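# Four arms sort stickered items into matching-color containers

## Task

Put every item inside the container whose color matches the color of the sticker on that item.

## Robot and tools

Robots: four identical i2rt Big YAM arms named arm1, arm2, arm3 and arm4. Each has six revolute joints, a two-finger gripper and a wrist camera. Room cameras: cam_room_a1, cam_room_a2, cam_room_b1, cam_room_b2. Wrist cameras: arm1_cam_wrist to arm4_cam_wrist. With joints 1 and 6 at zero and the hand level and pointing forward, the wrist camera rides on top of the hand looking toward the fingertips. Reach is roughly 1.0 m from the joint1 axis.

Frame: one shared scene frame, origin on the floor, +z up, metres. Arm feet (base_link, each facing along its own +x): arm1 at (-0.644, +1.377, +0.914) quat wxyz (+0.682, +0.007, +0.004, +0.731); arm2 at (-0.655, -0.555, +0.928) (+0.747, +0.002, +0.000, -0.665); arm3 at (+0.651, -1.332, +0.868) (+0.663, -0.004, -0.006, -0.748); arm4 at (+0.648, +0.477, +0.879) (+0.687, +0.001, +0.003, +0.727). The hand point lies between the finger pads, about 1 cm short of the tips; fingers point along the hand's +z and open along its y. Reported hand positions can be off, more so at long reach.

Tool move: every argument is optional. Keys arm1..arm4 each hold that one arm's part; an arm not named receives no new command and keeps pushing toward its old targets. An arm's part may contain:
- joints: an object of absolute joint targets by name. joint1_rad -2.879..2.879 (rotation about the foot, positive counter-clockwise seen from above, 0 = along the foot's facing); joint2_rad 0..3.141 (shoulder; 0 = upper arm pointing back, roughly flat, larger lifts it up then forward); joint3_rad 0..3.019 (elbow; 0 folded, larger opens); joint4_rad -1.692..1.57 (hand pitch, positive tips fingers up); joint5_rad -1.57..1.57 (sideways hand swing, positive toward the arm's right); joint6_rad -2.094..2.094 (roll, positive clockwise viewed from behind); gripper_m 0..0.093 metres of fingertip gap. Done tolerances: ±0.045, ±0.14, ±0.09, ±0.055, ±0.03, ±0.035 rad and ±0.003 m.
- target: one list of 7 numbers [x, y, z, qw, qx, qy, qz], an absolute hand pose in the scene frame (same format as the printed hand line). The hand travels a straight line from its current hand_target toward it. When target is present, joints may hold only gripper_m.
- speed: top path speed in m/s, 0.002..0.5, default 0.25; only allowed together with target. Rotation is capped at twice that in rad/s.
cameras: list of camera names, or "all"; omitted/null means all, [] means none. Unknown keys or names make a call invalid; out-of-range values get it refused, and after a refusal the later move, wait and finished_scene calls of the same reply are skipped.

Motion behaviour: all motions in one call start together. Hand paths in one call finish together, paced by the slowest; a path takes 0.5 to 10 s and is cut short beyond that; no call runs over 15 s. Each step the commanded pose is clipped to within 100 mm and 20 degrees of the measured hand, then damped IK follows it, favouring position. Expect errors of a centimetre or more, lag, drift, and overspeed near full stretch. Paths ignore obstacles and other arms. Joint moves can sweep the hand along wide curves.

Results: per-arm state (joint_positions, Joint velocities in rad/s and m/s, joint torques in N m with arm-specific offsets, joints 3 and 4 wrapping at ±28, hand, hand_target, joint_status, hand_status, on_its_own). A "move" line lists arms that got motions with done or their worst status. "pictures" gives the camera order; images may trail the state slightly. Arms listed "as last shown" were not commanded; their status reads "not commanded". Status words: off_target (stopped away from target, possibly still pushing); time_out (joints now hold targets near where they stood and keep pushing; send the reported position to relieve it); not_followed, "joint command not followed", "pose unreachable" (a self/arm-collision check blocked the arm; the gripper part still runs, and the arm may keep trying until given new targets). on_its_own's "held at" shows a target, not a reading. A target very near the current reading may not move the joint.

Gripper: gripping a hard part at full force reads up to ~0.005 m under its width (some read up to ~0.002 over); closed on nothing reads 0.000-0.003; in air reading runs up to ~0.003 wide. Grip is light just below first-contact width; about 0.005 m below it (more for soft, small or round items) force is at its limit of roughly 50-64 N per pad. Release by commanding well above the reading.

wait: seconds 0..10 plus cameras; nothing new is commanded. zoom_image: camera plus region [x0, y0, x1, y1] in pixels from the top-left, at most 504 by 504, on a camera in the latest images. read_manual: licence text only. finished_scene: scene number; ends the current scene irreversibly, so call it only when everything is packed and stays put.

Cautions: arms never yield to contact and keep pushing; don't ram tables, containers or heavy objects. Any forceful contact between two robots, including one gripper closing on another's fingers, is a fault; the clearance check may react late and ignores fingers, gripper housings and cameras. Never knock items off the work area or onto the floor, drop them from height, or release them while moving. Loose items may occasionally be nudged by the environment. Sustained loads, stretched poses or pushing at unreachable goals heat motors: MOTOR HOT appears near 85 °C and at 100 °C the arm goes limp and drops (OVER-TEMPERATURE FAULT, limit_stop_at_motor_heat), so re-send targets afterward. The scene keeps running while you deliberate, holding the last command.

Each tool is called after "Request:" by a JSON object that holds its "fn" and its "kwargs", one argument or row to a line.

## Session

Request:
{"fn": "move", "kwargs": {
  "arm1": {"joints":{"joint2_rad":1.4,"joint3_rad":1.6,"joint4_rad":-1.2,"joint5_rad":0,"joint6_rad":0}},
  "arm2": {"joints":{"joint2_rad":1.4,"joint3_rad":1.6,"joint4_rad":-1.2,"joint5_rad":0,"joint6_rad":0}},
  "arm3": {"joints":{"joint2_rad":1.4,"joint3_rad":1.6,"joint4_rad":-1.2,"joint5_rad":0,"joint6_rad":0}},
  "arm4": {"joints":{"joint2_rad":1.4,"joint3_rad":1.6,"joint4_rad":-1.2,"joint5_rad":0,"joint6_rad":0}},
  "cameras": ["cam_room_a1","cam_room_a2","cam_room_b1","cam_room_b2"]
}}

Scene clock: 1.70 s.
Joint torques (N m): arm1=[-1.79 -10.34 14.12 1.65 -0.02 -0.05] | arm2=[0.79 -13.68 12.23 2.09 0.15 -0.08] | arm3=[1.44 -13.8 11.03 1.29 0.11 -0.13] | arm4=[0.38 -14.92 11.15 0.92 0.21 0.16]
Motor temperatures (°C): arm1=[20 23 27 23 21 21 21] | arm2=[23 24 26 22 22 20 23] | arm3=[24 23 24 23 24 23 23] | arm4=[22 22 24 22 24 21 24]
Heat: arm1: hottest joint3_rad 27 °C; arm2: hottest joint3_rad 26 °C; arm3: hottest joint1_rad 24 °C; arm4: hottest joint3_rad 24 °C.
move: arm1 done; arm2 done; arm3 done; arm4 done
Joint velocities: within noise
arm1.joint_positions: joint1_rad=+0.263 joint2_rad=+1.413 joint3_rad=+1.570 joint4_rad=-1.209 joint5_rad=+0.002 joint6_rad=+0.008 gripper_m=+0.09397
arm1.joint_status: all done
arm1.hand: x=-0.8099 y=+1.8773 z=+1.2773 quat_wxyz=(-0.145, +0.783, -0.565, -0.216) (m; scene frame)
arm1.hand_target: x=-0.8109 y=+1.8801 z=+1.3002 quat_wxyz=(-0.160, +0.779, -0.558, -0.236) (m; scene frame)
arm1.hand_status: not commanded
arm2.joint_positions: joint1_rad=+0.198 joint2_rad=+1.398 joint3_rad=+1.591 joint4_rad=-1.206 joint5_rad=-0.004 joint6_rad=+0.014 gripper_m=+0.09398
arm2.joint_status: all done
arm2.hand: x=-0.4917 y=-1.0602 z=+1.3048 quat_wxyz=(-0.225, -0.571, -0.774, +0.157) (m; scene frame)
arm2.hand_target: x=-0.4914 y=-1.0632 z=+1.3093 quat_wxyz=(-0.228, -0.564, -0.777, +0.164) (m; scene frame)
arm2.hand_status: not commanded
arm3.joint_positions: joint1_rad=-0.202 joint2_rad=+1.402 joint3_rad=+1.583 joint4_rad=-1.205 joint5_rad=-0.002 joint6_rad=+0.007 gripper_m=+0.09396
arm3.joint_status: all done
arm3.hand: x=+0.4826 y=-1.8291 z=+1.2460 quat_wxyz=(-0.165, -0.782, -0.559, +0.221) (m; scene frame)
arm3.hand_target: x=+0.4813 y=-1.8315 z=+1.2565 quat_wxyz=(-0.170, -0.778, -0.559, +0.232) (m; scene frame)
arm3.hand_status: not commanded
arm4.joint_positions: joint1_rad=+0.128 joint2_rad=+1.409 joint3_rad=+1.570 joint4_rad=-1.208 joint5_rad=-0.003 joint6_rad=-0.014 gripper_m=+0.09396
arm4.joint_status: all done
arm4.hand: x=+0.5524 y=+0.9986 z=+1.2395 quat_wxyz=(-0.163, +0.747, -0.612, -0.200) (m; scene frame)
arm4.hand_target: x=+0.5524 y=+1.0025 z=+1.2601 quat_wxyz=(-0.177, +0.738, -0.614, -0.217) (m; scene frame)
arm4.hand_status: not commanded
pictures: cam_room_a1, cam_room_a2, cam_room_b1, cam_room_b2
Images, in order (width x height): cam_room_a1 672x504, cam_room_a2 672x504, cam_room_b1 672x504, cam_room_b2 672x504.

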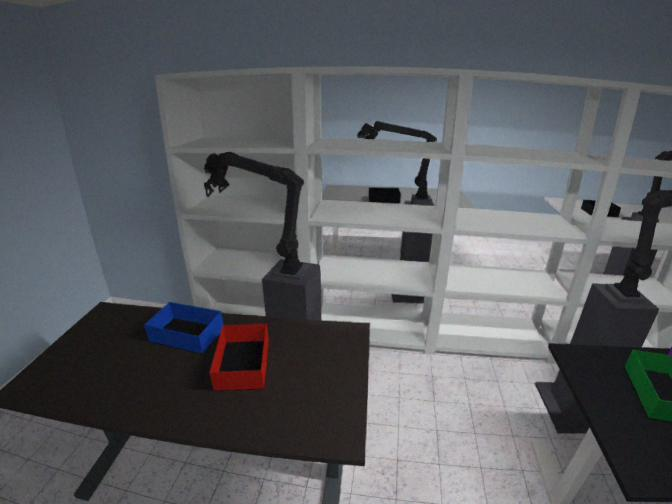

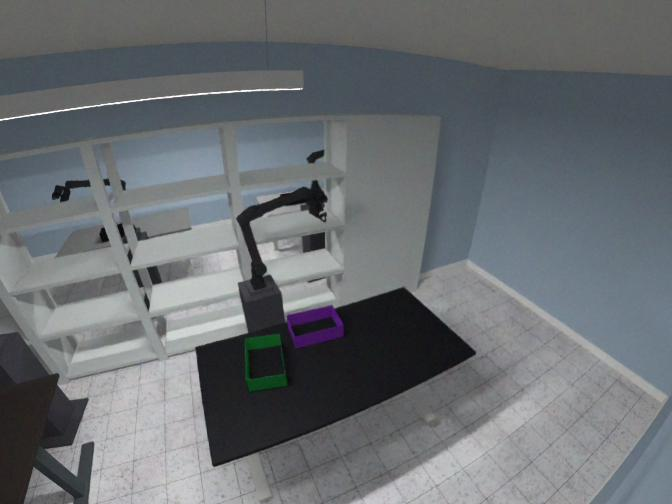

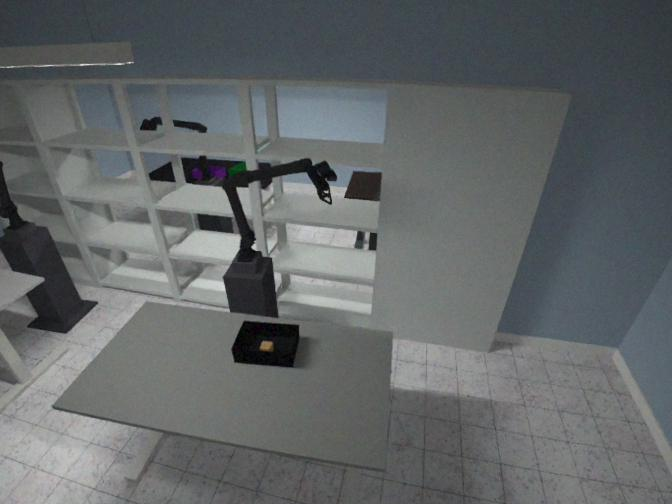

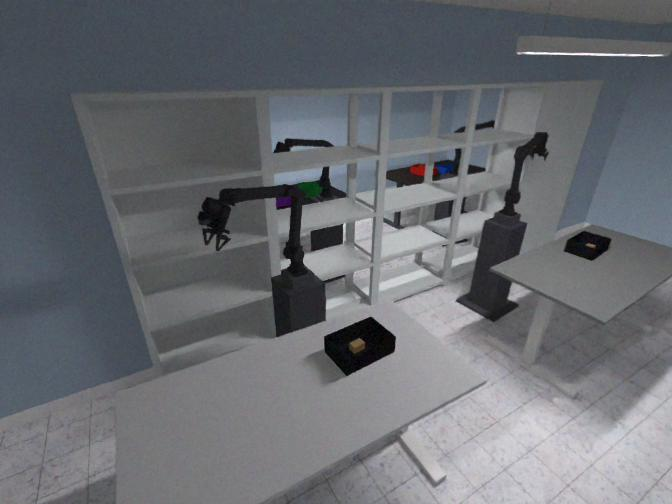

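Request:
{"fn": "move", "kwargs": {
  "arm1": {"joints":{"joint1_rad":1.5}},
  "arm2": {"joints":{"joint1_rad":-1.8}},
  "arm3": {"joints":{"joint1_rad":1.69}},
  "arm4": {"joints":{"joint1_rad":-1.62}},
  "cameras": ["arm1_cam_wrist","arm2_cam_wrist","arm3_cam_wrist","arm4_cam_wrist"]
}}

Scene clock: 6.73 s.
Joint torques (N m): arm1=[-1.49 -10.58 14.15 1.55 0.04 -0.03] | arm2=[1.38 -13.68 12.22 2.09 -0.06 -0.06] | arm3=[1.14 -14.74 11.1 1.24 0.11 -0.1] | arm4=[1.32 -14.8 11.15 1.06 0.1 0.13]
Motor temperatures (°C): arm1=[20 23 28 23 21 21 21] | arm2=[23 24 27 22 22 20 23] | arm3=[24 23 25 23 24 23 23] | arm4=[22 22 25 22 24 21 24]
Heat: arm1: hottest joint3_rad 28 °C; arm2: hottest joint3_rad 27 °C; arm3: hottest joint3_rad 25 °C; arm4: hottest joint3_rad 25 °C.
move: arm1 done; arm2 done; arm3 done; arm4 done
Joint velocities: arm1=[within noise] | arm2=[within noise] | arm3=[-0.015 -0.044 -0.017 0.002 0.022 0.007 0] | arm4=[within noise]
arm1.joint_positions: joint1_rad=+1.502 joint2_rad=+1.413 joint3_rad=+1.570 joint4_rad=-1.209 joint5_rad=-0.002 joint6_rad=+0.006 gripper_m=+0.09398
arm1.joint_status: all done
arm1.hand: x=-1.1677 y=+1.3765 z=+1.2816 quat_wxyz=(+0.000, +0.965, -0.002, -0.264) (m; scene frame)
arm1.hand_target: x=-1.1704 y=+1.3778 z=+1.3045 quat_wxyz=(-0.002, +0.957, -0.001, -0.289) (m; scene frame)
arm1.hand_status: not commanded
arm2.joint_positions: joint1_rad=-1.809 joint2_rad=+1.399 joint3_rad=+1.591 joint4_rad=-1.206 joint5_rad=+0.001 joint6_rad=+0.013 gripper_m=+0.09400
arm2.joint_status: all done
arm2.hand: x=-1.1817 y=-0.4921 z=+1.3051 quat_wxyz=(+0.017, -0.960, +0.064, +0.274) (m; scene frame)
arm2.hand_target: x=-1.1852 y=-0.4965 z=+1.3097 quat_wxyz=(+0.017, -0.958, +0.053, +0.280) (m; scene frame)
arm2.hand_status: not commanded
arm3.joint_positions: joint1_rad=+1.691 joint2_rad=+1.410 joint3_rad=+1.583 joint4_rad=-1.204 joint5_rad=-0.002 joint6_rad=+0.006 gripper_m=+0.09398
arm3.joint_status: all done
arm3.hand: x=+1.1824 y=-1.3271 z=+1.2361 quat_wxyz=(-0.267, -0.001, -0.964, +0.005) (m; scene frame)
arm3.hand_target: x=+1.1833 y=-1.3276 z=+1.2503 quat_wxyz=(-0.282, +0.001, -0.959, +0.007) (m; scene frame)
arm3.hand_status: not commanded
arm4.joint_positions: joint1_rad=-1.627 joint2_rad=+1.409 joint3_rad=+1.570 joint4_rad=-1.208 joint5_rad=+0.001 joint6_rad=-0.011 gripper_m=+0.09399
arm4.joint_status: all done
arm4.hand: x=+1.1786 y=+0.4781 z=+1.2383 quat_wxyz=(-0.257, +0.006, -0.966, +0.003) (m; scene frame)
arm4.hand_target: x=+1.1825 y=+0.4820 z=+1.2588 quat_wxyz=(-0.279, +0.004, -0.960, +0.001) (m; scene frame)
arm4.hand_status: not commanded
pictures: arm1_cam_wrist, arm2_cam_wrist, arm3_cam_wrist, arm4_cam_wrist
Images, in order (width x height): arm1_cam_wrist 672x504, arm2_cam_wrist 672x504, arm3_cam_wrist 672x504, arm4_cam_wrist 672x504.

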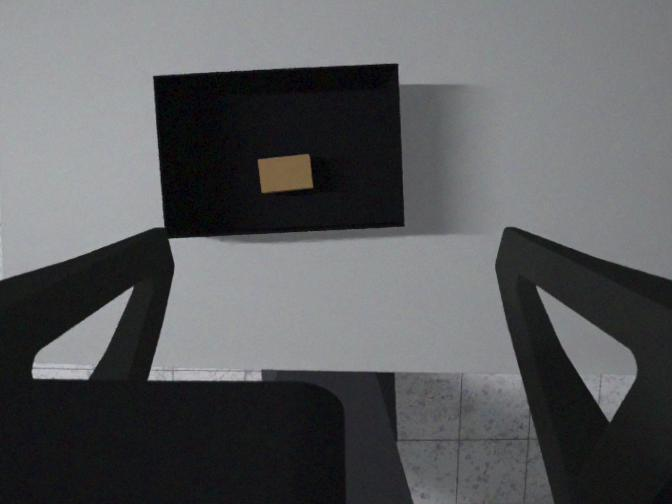

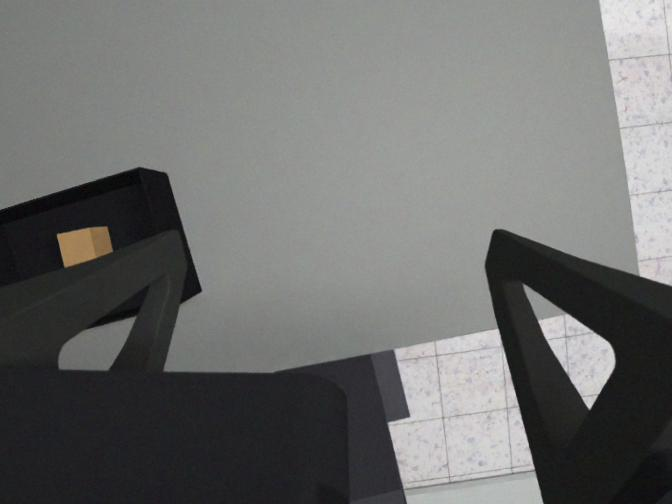

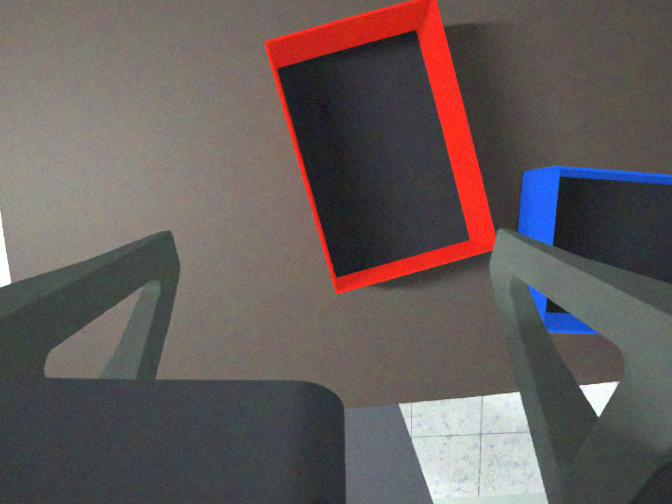

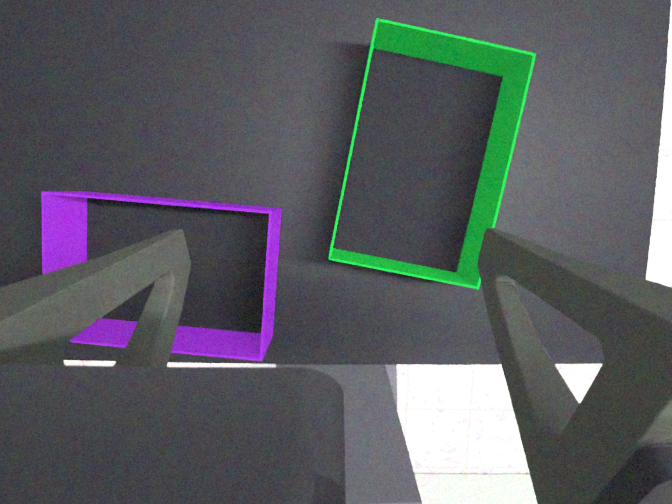

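Request:
{"fn": "zoom_image", "kwargs": {
  "camera": "arm1_cam_wrist",
  "region": [220, 120, 350, 220]
}}

Request:
{"fn": "zoom_image", "kwargs": {
  "camera": "arm2_cam_wrist",
  "region": [20, 190, 150, 290]
}}

Request:
{"fn": "move", "kwargs": {
  "arm2": {"joints":{"joint1_rad":-1.35}},
  "cameras": ["arm2_cam_wrist"]
}}

Scaled by 3.877.

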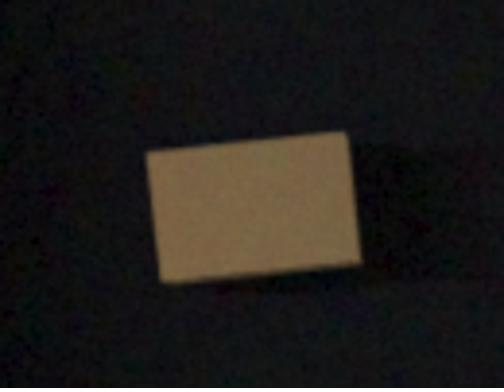

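Scaled by 3.877.

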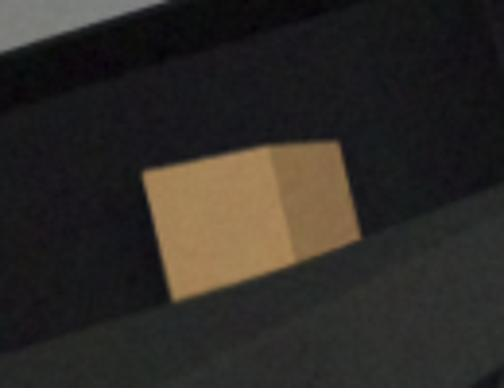

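Scene clock: 12.20 s.
Joint torques (N m): arm1=[-1.96 -10.58 14.09 1.52 0.06 -0.02] | arm2=[0.21 -13.74 12.25 2.09 0.02 -0.06] | arm3=[1.08 -14.62 11.04 1.28 0.11 -0.1] | arm4=[1.38 -14.68 11.25 1.11 0.07 0.13]
Motor temperatures (°C): arm1=[20 23 29 23 21 21 21] | arm2=[23 24 27 22 22 20 23] | arm3=[24 24 26 23 24 23 23] | arm4=[22 22 26 22 24 21 24]
Heat: arm1: hottest joint3_rad 29 °C; arm2: hottest joint3_rad 27 °C; arm3: hottest joint3_rad 26 °C; arm4: hottest joint3_rad 26 °C.
move: arm2 done
Joint velocities: within noise
arm1, arm3, arm4: as last shown
arm2.joint_positions: joint1_rad=-1.344 joint2_rad=+1.399 joint3_rad=+1.591 joint4_rad=-1.206 joint5_rad=-0.001 joint6_rad=+0.012 gripper_m=+0.09400
arm2.joint_status: all done
arm2.hand: x=-1.1546 y=-0.7350 z=+1.3044 quat_wxyz=(-0.048, -0.949, -0.160, +0.269) (m; scene frame)
arm2.hand_target: x=-1.1586 y=-0.7326 z=+1.3090 quat_wxyz=(-0.046, -0.946, -0.162, +0.276) (m; scene frame)
arm2.hand_status: not commanded
pictures: arm2_cam_wrist
Images, in order (width x height): arm2_cam_wrist 672x504.

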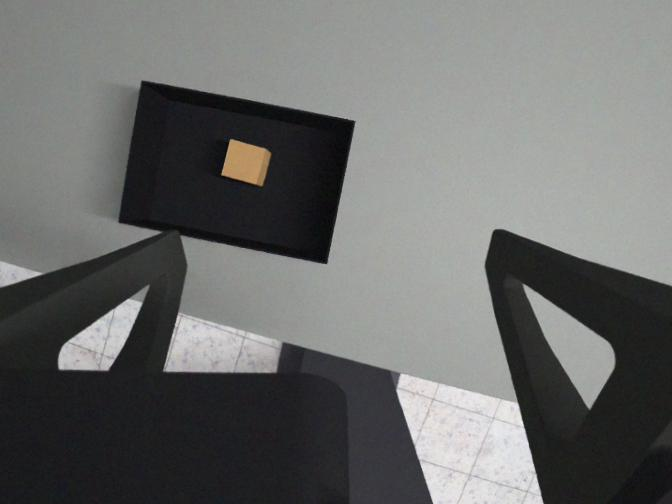

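Request:
{"fn": "move", "kwargs": {
  "cameras": ["cam_room_b1","cam_room_b2"]
}}

Request:
{"fn": "zoom_image", "kwargs": {
  "camera": "cam_room_b1",
  "region": [220, 310, 310, 380]
}}

Request:
{"fn": "zoom_image", "kwargs": {
  "camera": "cam_room_b2",
  "region": [310, 310, 410, 380]
}}

Request:
{"fn": "zoom_image", "kwargs": {
  "camera": "cam_room_b2",
  "region": [550, 220, 630, 270]
}}

Scene clock: 18.40 s.
Joint torques (N m): arm1=[-1.9 -10.34 14.2 1.54 0.14 -0.05] | arm2=[0.15 -13.74 12.25 2.1 0.01 -0.05] | arm3=[0.97 -14.62 11.04 1.22 0.1 -0.11] | arm4=[1.03 -14.8 11.23 1.09 0.07 0.17]
Motor temperatures (°C): arm1=[20 24 30 23 21 21 21] | arm2=[23 24 28 22 22 20 23] | arm3=[24 24 27 23 24 23 23] | arm4=[22 22 27 22 24 21 24]
Heat: arm1: hottest joint3_rad 30 °C; arm2: hottest joint3_rad 28 °C; arm3: hottest joint3_rad 27 °C; arm4: hottest joint3_rad 27 °C.
Joint velocities: within noise
arm1.joint_positions: joint1_rad=+1.502 joint2_rad=+1.413 joint3_rad=+1.570 joint4_rad=-1.209 joint5_rad=-0.002 joint6_rad=+0.006 gripper_m=+0.09398
arm1.joint_status: not commanded
arm1.hand: x=-1.1677 y=+1.3765 z=+1.2816 quat_wxyz=(+0.000, +0.965, -0.002, -0.264) (m; scene frame)
arm1.hand_target: x=-1.1704 y=+1.3778 z=+1.3045 quat_wxyz=(-0.002, +0.957, -0.001, -0.289) (m; scene frame)
arm1.hand_status: not commanded
arm2.joint_positions: joint1_rad=-1.344 joint2_rad=+1.399 joint3_rad=+1.591 joint4_rad=-1.206 joint5_rad=-0.001 joint6_rad=+0.012 gripper_m=+0.09400
arm2.joint_status: all done
arm2.hand: x=-1.1546 y=-0.7350 z=+1.3044 quat_wxyz=(-0.048, -0.949, -0.160, +0.269) (m; scene frame)
arm2.hand_target: x=-1.1586 y=-0.7326 z=+1.3090 quat_wxyz=(-0.046, -0.946, -0.162, +0.276) (m; scene frame)
arm2.hand_status: not commanded
arm3.joint_positions: joint1_rad=+1.691 joint2_rad=+1.410 joint3_rad=+1.583 joint4_rad=-1.204 joint5_rad=-0.002 joint6_rad=+0.006 gripper_m=+0.09398
arm3.joint_status: not commanded
arm3.hand: x=+1.1824 y=-1.3271 z=+1.2361 quat_wxyz=(-0.267, -0.001, -0.964, +0.005) (m; scene frame)
arm3.hand_target: x=+1.1833 y=-1.3276 z=+1.2503 quat_wxyz=(-0.282, +0.001, -0.959, +0.007) (m; scene frame)
arm3.hand_status: not commanded
arm4.joint_positions: joint1_rad=-1.627 joint2_rad=+1.409 joint3_rad=+1.570 joint4_rad=-1.208 joint5_rad=+0.001 joint6_rad=-0.011 gripper_m=+0.09399
arm4.joint_status: not commanded
arm4.hand: x=+1.1786 y=+0.4781 z=+1.2383 quat_wxyz=(-0.257, +0.006, -0.966, +0.003) (m; scene frame)
arm4.hand_target: x=+1.1825 y=+0.4820 z=+1.2588 quat_wxyz=(-0.279, +0.004, -0.960, +0.001) (m; scene frame)
arm4.hand_status: not commanded
pictures: cam_room_b1, cam_room_b2
Images, in order (width x height): cam_room_b1 672x504, cam_room_b2 672x504.

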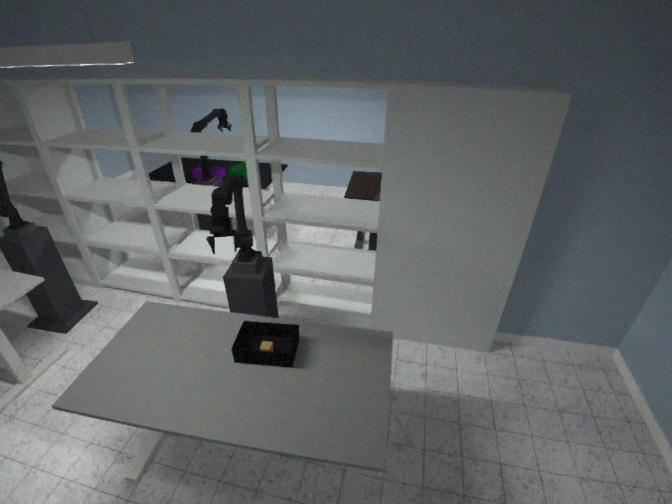

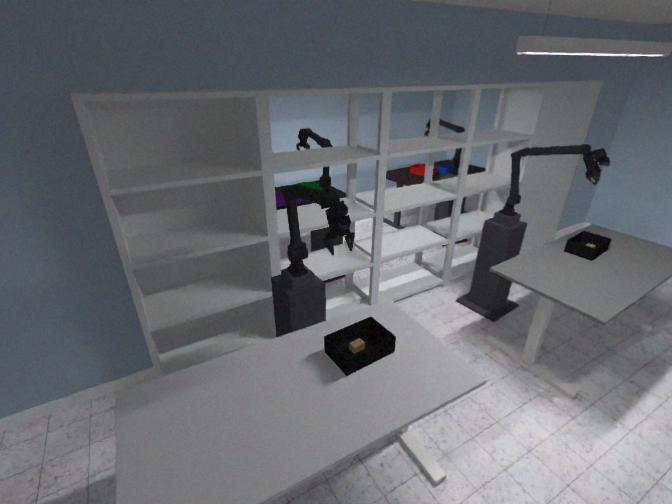

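Scaled by 5.600.

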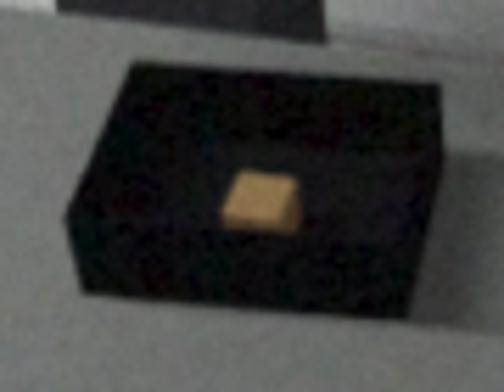

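Scaled by 5.040.

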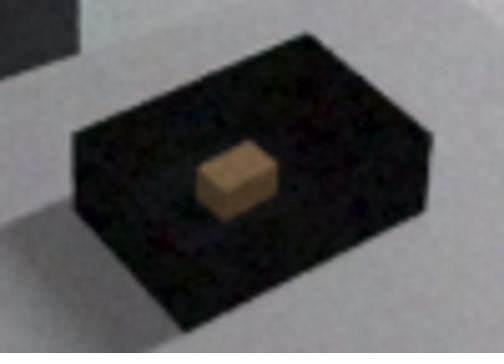

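Scaled by 6.300.

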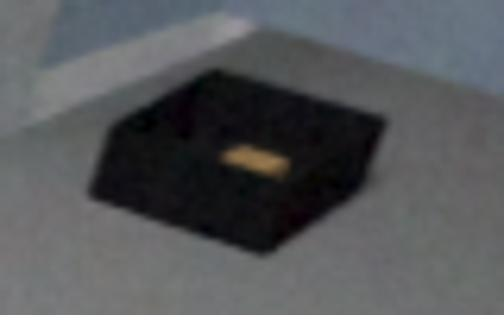

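Request:
{"fn": "move", "kwargs": {
  "arm1": {"target":[-1.247,1.307,0.865,-0.0091,-0.9836,-0.0515,0.1734],"speed":0.4},
  "arm2": {"target":[-1.212,-0.895,0.865,-0.0106,-0.9831,-0.0601,0.1733],"speed":0.4},
  "cameras": ["arm1_cam_wrist","arm2_cam_wrist"]
}}

Scene clock: 40.37 s.
Joint torques (N m): arm1=[-1.26 -16.56 11.44 1.37 -0.04 0.11] | arm2=[0.79 -22.01 12 1.78 0.32 0.22] | arm3=[0.91 -14.51 11.06 1.26 0.11 -0.1] | arm4=[0.79 -14.86 11.19 1.07 0.08 0.16]
Motor temperatures (°C): arm1=[20 24 33 23 21 21 21] | arm2=[23 24 30 22 22 20 23] | arm3=[24 24 29 23 24 23 23] | arm4=[22 22 31 22 24 21 24]
Heat: arm1: hottest joint3_rad 33 °C; arm2: hottest joint3_rad 30 °C; arm3: hottest joint3_rad 29 °C; arm4: hottest joint3_rad 31 °C.
move: arm1 off_target; arm2 off_target
Joint velocities: within noise
arm1.joint_positions: joint1_rad=+1.612 joint2_rad=+2.043 joint3_rad=+1.216 joint4_rad=-0.486 joint5_rad=+0.001 joint6_rad=+0.006 gripper_m=+0.09398
arm1.joint_status: not commanded
arm1.hand: x=-1.2178 y=+1.3147 z=+0.8388 quat_wxyz=(+0.005, +0.989, +0.052, -0.136) (m; scene frame)
arm1.hand_target: x=-1.2454 y=+1.3071 z=+0.8660 quat_wxyz=(+0.009, +0.983, +0.052, -0.173) (m; scene frame)
arm1.hand_status: off_target (0.040 m and 4.4 deg from the pose sent, 0.430 m and 12.3 deg at the start)
arm2.joint_positions: joint1_rad=-1.099 joint2_rad=+2.126 joint3_rad=+1.395 joint4_rad=-0.577 joint5_rad=+0.149 joint6_rad=+0.428 gripper_m=+0.09400
arm2.joint_status: not commanded
arm2.hand: x=-1.1911 y=-0.8818 z=+0.8499 quat_wxyz=(+0.002, -0.986, -0.070, +0.149) (m; scene frame)
arm2.hand_target: x=-1.2111 y=-0.8945 z=+0.8659 quat_wxyz=(-0.011, -0.983, -0.060, +0.173) (m; scene frame)
arm2.hand_status: off_target (0.029 m and 3.4 deg from the pose sent, 0.471 m and 16.9 deg at the start)
arm3, arm4: as last shown
pictures: arm1_cam_wrist, arm2_cam_wrist
Images, in order (width x height): arm1_cam_wrist 672x504, arm2_cam_wrist 672x504.

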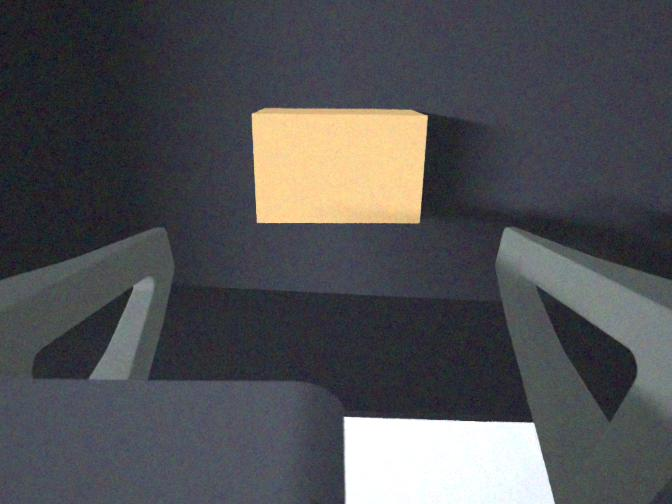

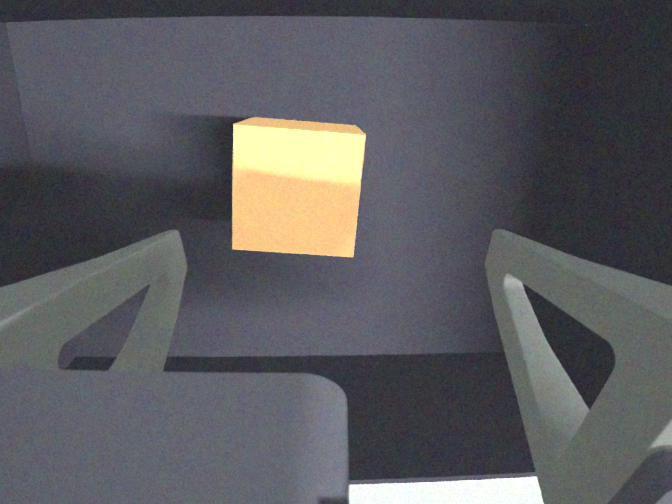

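Request:
{"fn": "move", "kwargs": {
  "arm1": {"target":[-1.244,1.312,0.745,-0.0091,-0.9836,-0.0515,0.1734],"speed":0.2},
  "arm2": {"target":[-1.203,-0.907,0.747,-0.0058,-0.9845,-0.0327,0.1735],"speed":0.2},
  "cameras": ["arm1_cam_wrist","arm2_cam_wrist"]
}}

Scene clock: 57.40 s.
Joint torques (N m): arm1=[-1.44 -16.79 8.98 1.4 0.01 0.04] | arm2=[1.38 -21.36 10.25 1.83 0.35 0.21] | arm3=[1.08 -14.51 11.1 1.21 0.11 -0.11] | arm4=[1.14 -14.56 11.12 0.98 0.06 0.11]
Motor temperatures (°C): arm1=[20 24 34 23 21 21 21] | arm2=[23 26 31 22 22 20 23] | arm3=[24 25 30 23 24 23 23] | arm4=[22 23 33 22 24 21 24]
Heat: arm1: hottest joint3_rad 34 °C; arm2: hottest joint3_rad 31 °C; arm3: hottest joint3_rad 30 °C; arm4: hottest joint3_rad 33 °C.
move: arm1 off_target; arm2 off_target
Joint velocities: within noise
arm1.joint_positions: joint1_rad=+1.612 joint2_rad=+2.263 joint3_rad=+1.219 joint4_rad=-0.244 joint5_rad=-0.002 joint6_rad=+0.007 gripper_m=+0.09398
arm1.joint_status: not commanded
arm1.hand: x=-1.2203 y=+1.3145 z=+0.7331 quat_wxyz=(+0.008, +0.988, +0.051, -0.148) (m; scene frame)
arm1.hand_target: x=-1.2431 y=+1.3120 z=+0.7457 quat_wxyz=(+0.009, +0.983, +0.052, -0.173) (m; scene frame)
arm1.hand_status: off_target (0.027 m and 2.9 deg from the pose sent, 0.097 m and 4.4 deg at the start)
arm2.joint_positions: joint1_rad=-1.076 joint2_rad=+2.332 joint3_rad=+1.424 joint4_rad=-0.392 joint5_rad=+0.175 joint6_rad=+0.512 gripper_m=+0.09400
arm2.joint_status: not commanded
arm2.hand: x=-1.1901 y=-0.8929 z=+0.7460 quat_wxyz=(+0.003, -0.987, -0.038, +0.159) (m; scene frame)
arm2.hand_target: x=-1.2023 y=-0.9067 z=+0.7475 quat_wxyz=(-0.006, -0.984, -0.033, +0.173) (m; scene frame)
arm2.hand_status: off_target (0.019 m and 2.1 deg from the pose sent, 0.107 m and 5.2 deg at the start)
arm3, arm4: as last shown
pictures: arm1_cam_wrist, arm2_cam_wrist
Images, in order (width x height): arm1_cam_wrist 672x504, arm2_cam_wrist 672x504.

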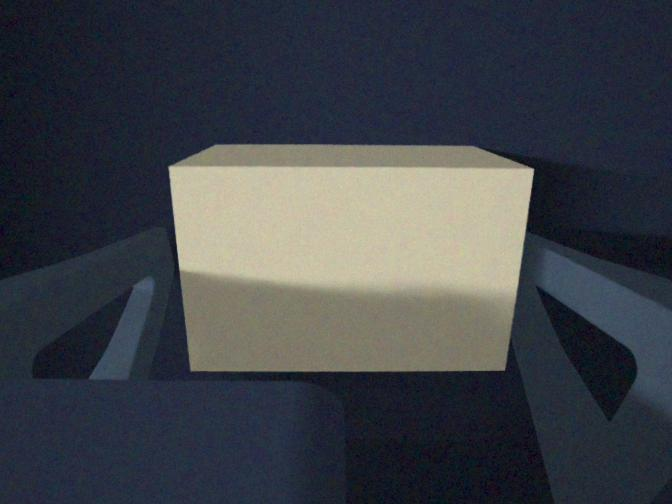

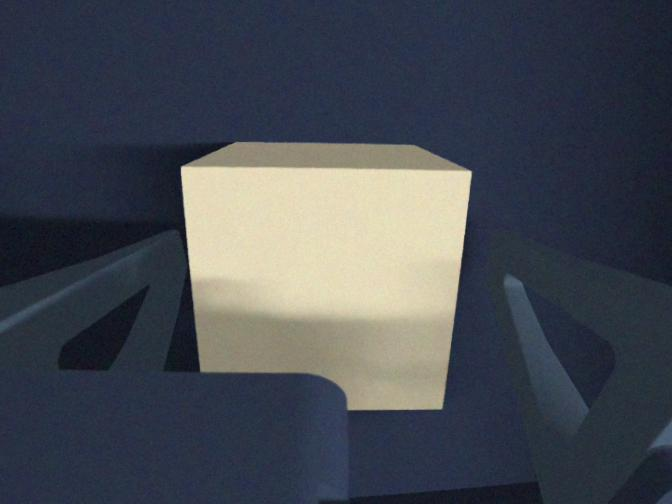

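Request:
{"fn": "move", "kwargs": {
  "arm1": {"joints":{"gripper_m":0.063}},
  "arm2": {"joints":{"gripper_m":0.043}},
  "cameras": ["arm1_cam_wrist","arm2_cam_wrist"]
}}

Scene clock: 61.87 s.
Joint torques (N m): arm1=[-1.49 -16.15 8.91 1.43 0.03 -0.01] | arm2=[1.38 -21.13 10.28 1.81 0.31 0.21] | arm3=[0.91 -14.68 11.07 1.21 0.11 -0.11] | arm4=[1.32 -14.62 11.29 1.13 0.05 0.14]
Motor temperatures (°C): arm1=[20 24 33 23 21 21 21] | arm2=[23 26 31 22 22 20 23] | arm3=[24 25 30 23 24 23 23] | arm4=[22 23 33 22 24 21 24]
Heat: arm1: hottest joint3_rad 33 °C; arm2: hottest joint3_rad 31 °C; arm3: hottest joint3_rad 30 °C; arm4: hottest joint3_rad 33 °C.
move: arm1 off_target; arm2 off_target
Joint velocities: within noise
arm1.joint_positions: joint1_rad=+1.612 joint2_rad=+2.263 joint3_rad=+1.219 joint4_rad=-0.244 joint5_rad=-0.002 joint6_rad=+0.007 gripper_m=+0.06902
arm1.joint_status: gripper_m off_target (ended at +0.06904, target +0.06300)
arm1.hand: x=-1.2204 y=+1.3145 z=+0.7332 quat_wxyz=(+0.008, +0.988, +0.051, -0.149) (m; scene frame)
arm1.hand_target: x=-1.2431 y=+1.3120 z=+0.7457 quat_wxyz=(+0.009, +0.983, +0.052, -0.173) (m; scene frame)
arm1.hand_status: not commanded
arm2.joint_positions: joint1_rad=-1.076 joint2_rad=+2.332 joint3_rad=+1.424 joint4_rad=-0.392 joint5_rad=+0.176 joint6_rad=+0.513 gripper_m=+0.05319
arm2.joint_status: gripper_m off_target (ended at +0.05322, target +0.04300)
arm2.hand: x=-1.1903 y=-0.8928 z=+0.7460 quat_wxyz=(+0.004, -0.987, -0.037, +0.159) (m; scene frame)
arm2.hand_target: x=-1.2023 y=-0.9067 z=+0.7475 quat_wxyz=(-0.006, -0.984, -0.033, +0.173) (m; scene frame)
arm2.hand_status: not commanded
arm3, arm4: as last shown
pictures: arm1_cam_wrist, arm2_cam_wrist
Images, in order (width x height): arm1_cam_wrist 672x504, arm2_cam_wrist 672x504.

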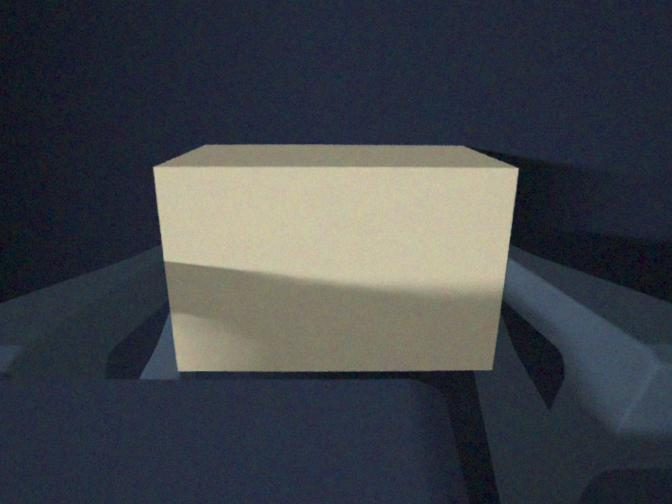

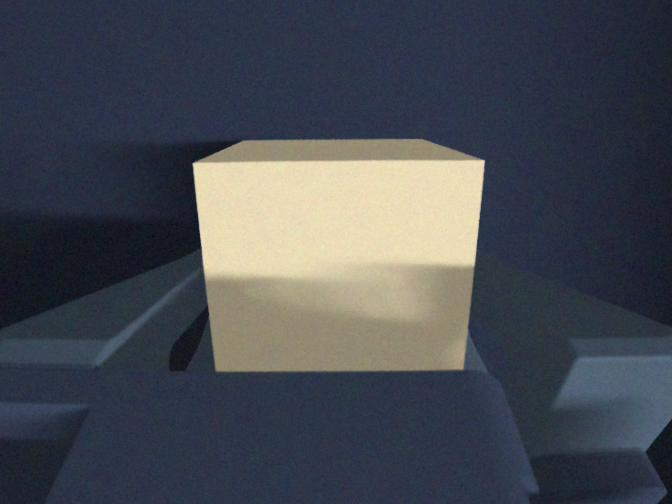

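Request:
{"fn": "move", "kwargs": {
  "arm1": {"target":[-1.10,1.33,1.08,-0.0091,-0.9836,-0.0515,0.1734],"speed":0.35},
  "arm2": {"target":[-1.08,-0.83,1.08,-0.0058,-0.9845,-0.0327,0.1735],"joints":{"gripper_m":0.048},"speed":0.35},
  "cameras": []
}}

Request:
{"fn": "move", "kwargs": {
  "arm1": {"joints":{"joint4_rad":0.7}},
  "arm2": {"joints":{"joint4_rad":0.7}},
  "cameras": ["cam_room_b1","cam_room_b2","cam_room_a1","cam_room_a2"]
}}

Scene clock: 70.93 s.
Joint torques (N m): arm1=[-2.2 -7.71 13.98 0.61 -0.07 0.01] | arm2=[1.44 -13.51 11.04 0.85 0.37 0.21] | arm3=[1.08 -14.62 11.08 1.24 0.1 -0.11] | arm4=[1.14 -15.03 11.38 1.17 0.07 0.14]
Motor temperatures (°C): arm1=[20 24 33 23 21 21 21] | arm2=[23 26 31 22 22 20 23] | arm3=[24 25 31 23 24 23 23] | arm4=[22 23 34 22 24 21 24]
Heat: arm1: hottest joint3_rad 33 °C; arm2: hottest joint3_rad 31 °C; arm3: hottest joint3_rad 31 °C; arm4: hottest joint3_rad 34 °C.
move: arm1 off_target; arm2 off_target
Joint velocities: within noise
arm1.joint_positions: joint1_rad=+1.612 joint2_rad=+1.374 joint3_rad=+1.018 joint4_rad=-0.903 joint5_rad=-0.003 joint6_rad=+0.006 gripper_m=+0.06901
arm1.joint_status: not commanded
arm1.hand: x=-1.0874 y=+1.3276 z=+1.0669 quat_wxyz=(+0.009, +0.985, +0.052, -0.163) (m; scene frame)
arm1.hand_target: x=-1.0995 y=+1.3300 z=+1.0801 quat_wxyz=(+0.009, +0.983, +0.051, -0.174) (m; scene frame)
arm1.hand_status: off_target (0.018 m and 1.2 deg from the pose sent, 0.367 m and 2.9 deg at the start)
arm2.joint_positions: joint1_rad=-1.060 joint2_rad=+1.508 joint3_rad=+1.184 joint4_rad=-0.927 joint5_rad=+0.181 joint6_rad=+0.529 gripper_m=+0.05319
arm2.joint_status: gripper_m off_target (ended at +0.05319, target +0.04800)
arm2.hand: x=-1.0829 y=-0.8268 z=+1.0852 quat_wxyz=(-0.011, -0.983, -0.035, +0.181) (m; scene frame)
arm2.hand_target: x=-1.0800 y=-0.8299 z=+1.0801 quat_wxyz=(-0.006, -0.984, -0.033, +0.174) (m; scene frame)
arm2.hand_status: done (0.007 m and 1.1 deg from the pose sent, 0.357 m and 2.1 deg at the start)
arm3, arm4: as last shown
pictures: none
No camera images: "cameras" was empty.

Scene clock: 72.70 s.
Joint torques (N m): arm1=[-2.14 -8.12 14.8 2.28 -0.04 -0.06] | arm2=[1.55 -14.56 11.86 3.28 0.07 0.16] | arm3=[1.03 -14.56 11.1 1.25 0.11 -0.1] | arm4=[0.97 -14.92 11.21 1.06 0.06 0.15]
Motor temperatures (°C): arm1=[20 24 33 23 21 21 22] | arm2=[23 26 31 22 22 20 23] | arm3=[24 25 31 23 24 23 23] | arm4=[22 23 34 22 24 21 24]
Heat: arm1: hottest joint3_rad 33 °C; arm2: hottest joint3_rad 31 °C; arm3: hottest joint3_rad 31 °C; arm4: hottest joint3_rad 34 °C.
move: arm1 done; arm2 done
Joint velocities: within noise
arm1.joint_positions: joint1_rad=+1.612 joint2_rad=+1.376 joint3_rad=+1.018 joint4_rad=+0.678 joint5_rad=-0.003 joint6_rad=+0.006 gripper_m=+0.06901
arm1.joint_status: all done
arm1.hand: x=-1.2414 y=+1.3092 z=+1.3826 quat_wxyz=(+0.047, +0.578, +0.033, -0.814) (m; scene frame)
arm1.hand_target: x=-1.2433 y=+1.3141 z=+1.4074 quat_wxyz=(+0.041, +0.556, +0.033, -0.830) (m; scene frame)
arm1.hand_status: not commanded
arm2.joint_positions: joint1_rad=-1.060 joint2_rad=+1.508 joint3_rad=+1.184 joint4_rad=+0.675 joint5_rad=+0.181 joint6_rad=+0.529 gripper_m=+0.05316
arm2.joint_status: all done
arm2.hand: x=-1.2074 y=-0.9176 z=+1.4018 quat_wxyz=(-0.402, -0.574, +0.045, +0.712) (m; scene frame)
arm2.hand_target: x=-1.2062 y=-0.9238 z=+1.4017 quat_wxyz=(-0.413, -0.568, +0.049, +0.711) (m; scene frame)
arm2.hand_status: not commanded
arm3, arm4: as last shown
pictures: cam_room_a1, cam_room_a2, cam_room_b1, cam_room_b2
Images, in order (width x height): cam_room_a1 672x504, cam_room_a2 672x504, cam_room_b1 672x504, cam_room_b2 672x504.

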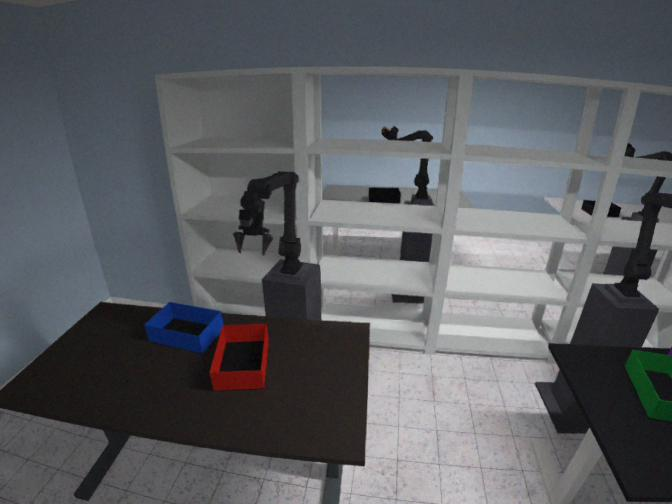

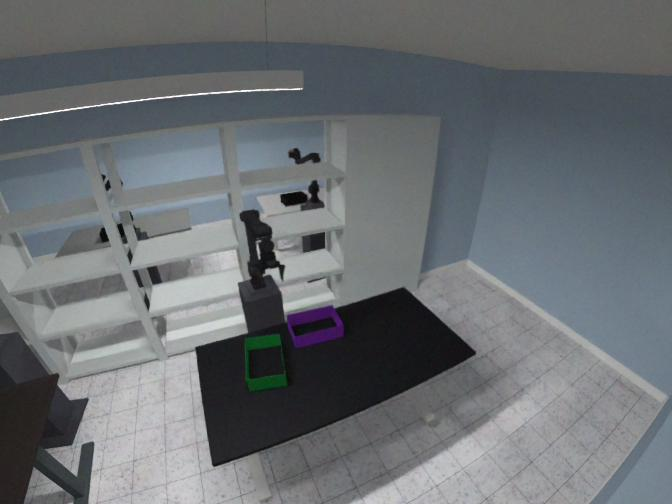

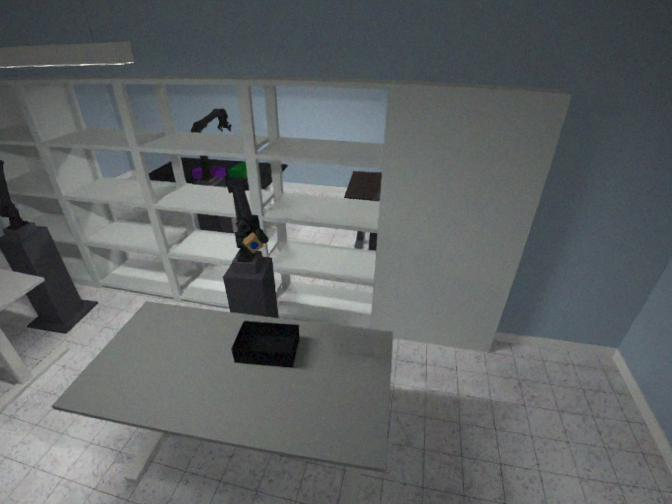

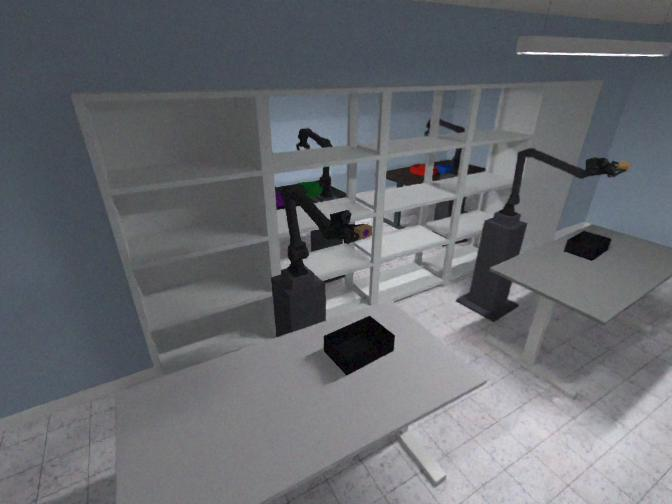

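Request:
{"fn": "zoom_image", "kwargs": {
  "camera": "cam_room_b1",
  "region": [225, 220, 285, 265]
}}

Request:
{"fn": "zoom_image", "kwargs": {
  "camera": "cam_room_b2",
  "region": [325, 205, 385, 250]
}}

Request:
{"fn": "move", "kwargs": {
  "arm1": {"joints":{"joint2_rad":0.734,"joint3_rad":0.826,"joint4_rad":-1.314,"joint5_rad":0,"joint6_rad":0}},
  "arm2": {"joints":{"joint2_rad":0.734,"joint3_rad":0.826,"joint4_rad":-1.314,"joint5_rad":0,"joint6_rad":0}},
  "cameras": []
}}

Scaled by 8.400.

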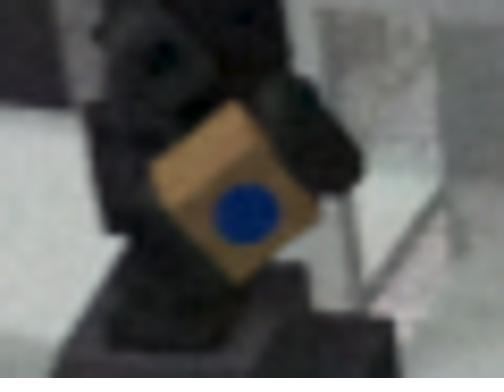

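Scaled by 8.400.

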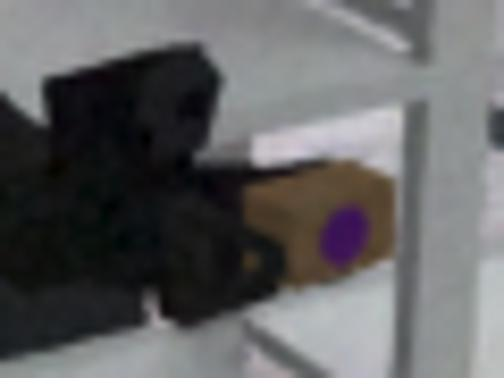

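Scene clock: 81.93 s.
Joint torques (N m): arm1=[-2.37 0.85 12.78 0.73 0.09 -0.02] | arm2=[1.32 -2.78 10.84 1.03 -0.18 -0.08] | arm3=[1.14 -14.68 11.03 1.22 0.1 -0.1] | arm4=[1.61 -14.68 11.18 1.18 0.03 0.12]
Motor temperatures (°C): arm1=[20 25 34 23 21 21 22] | arm2=[23 26 32 22 22 20 24] | arm3=[24 25 31 23 24 23 23] | arm4=[22 23 35 22 24 21 24]
Heat: arm1: hottest joint3_rad 34 °C; arm2: hottest joint3_rad 32 °C; arm3: hottest joint3_rad 31 °C; arm4: hottest joint3_rad 35 °C.
move: arm1 done; arm2 done
Joint velocities: within noise
arm1.joint_positions: joint1_rad=+1.612 joint2_rad=+0.732 joint3_rad=+0.809 joint4_rad=-1.306 joint5_rad=-0.002 joint6_rad=+0.006 gripper_m=+0.06900
arm1.joint_status: all done
arm1.hand: x=-0.8882 y=+1.3495 z=+1.1476 quat_wxyz=(+0.009, +0.983, +0.052, -0.177) (m; scene frame)
arm1.hand_target: x=-0.8899 y=+1.3518 z=+1.1544 quat_wxyz=(+0.007, +0.982, +0.050, -0.181) (m; scene frame)
arm1.hand_status: not commanded
arm2.joint_positions: joint1_rad=-1.058 joint2_rad=+0.730 joint3_rad=+0.832 joint4_rad=-1.302 joint5_rad=+0.003 joint6_rad=+0.014 gripper_m=+0.05317
arm2.joint_status: all done
arm2.hand: x=-0.8619 y=-0.7052 z=+1.1684 quat_wxyz=(-0.055, -0.937, -0.298, +0.174) (m; scene frame)
arm2.hand_target: x=-0.8577 y=-0.7052 z=+1.1639 quat_wxyz=(-0.053, -0.935, -0.309, +0.163) (m; scene frame)
arm2.hand_status: not commanded
arm3, arm4: as last shown
pictures: none
No camera images: "cameras" was empty.


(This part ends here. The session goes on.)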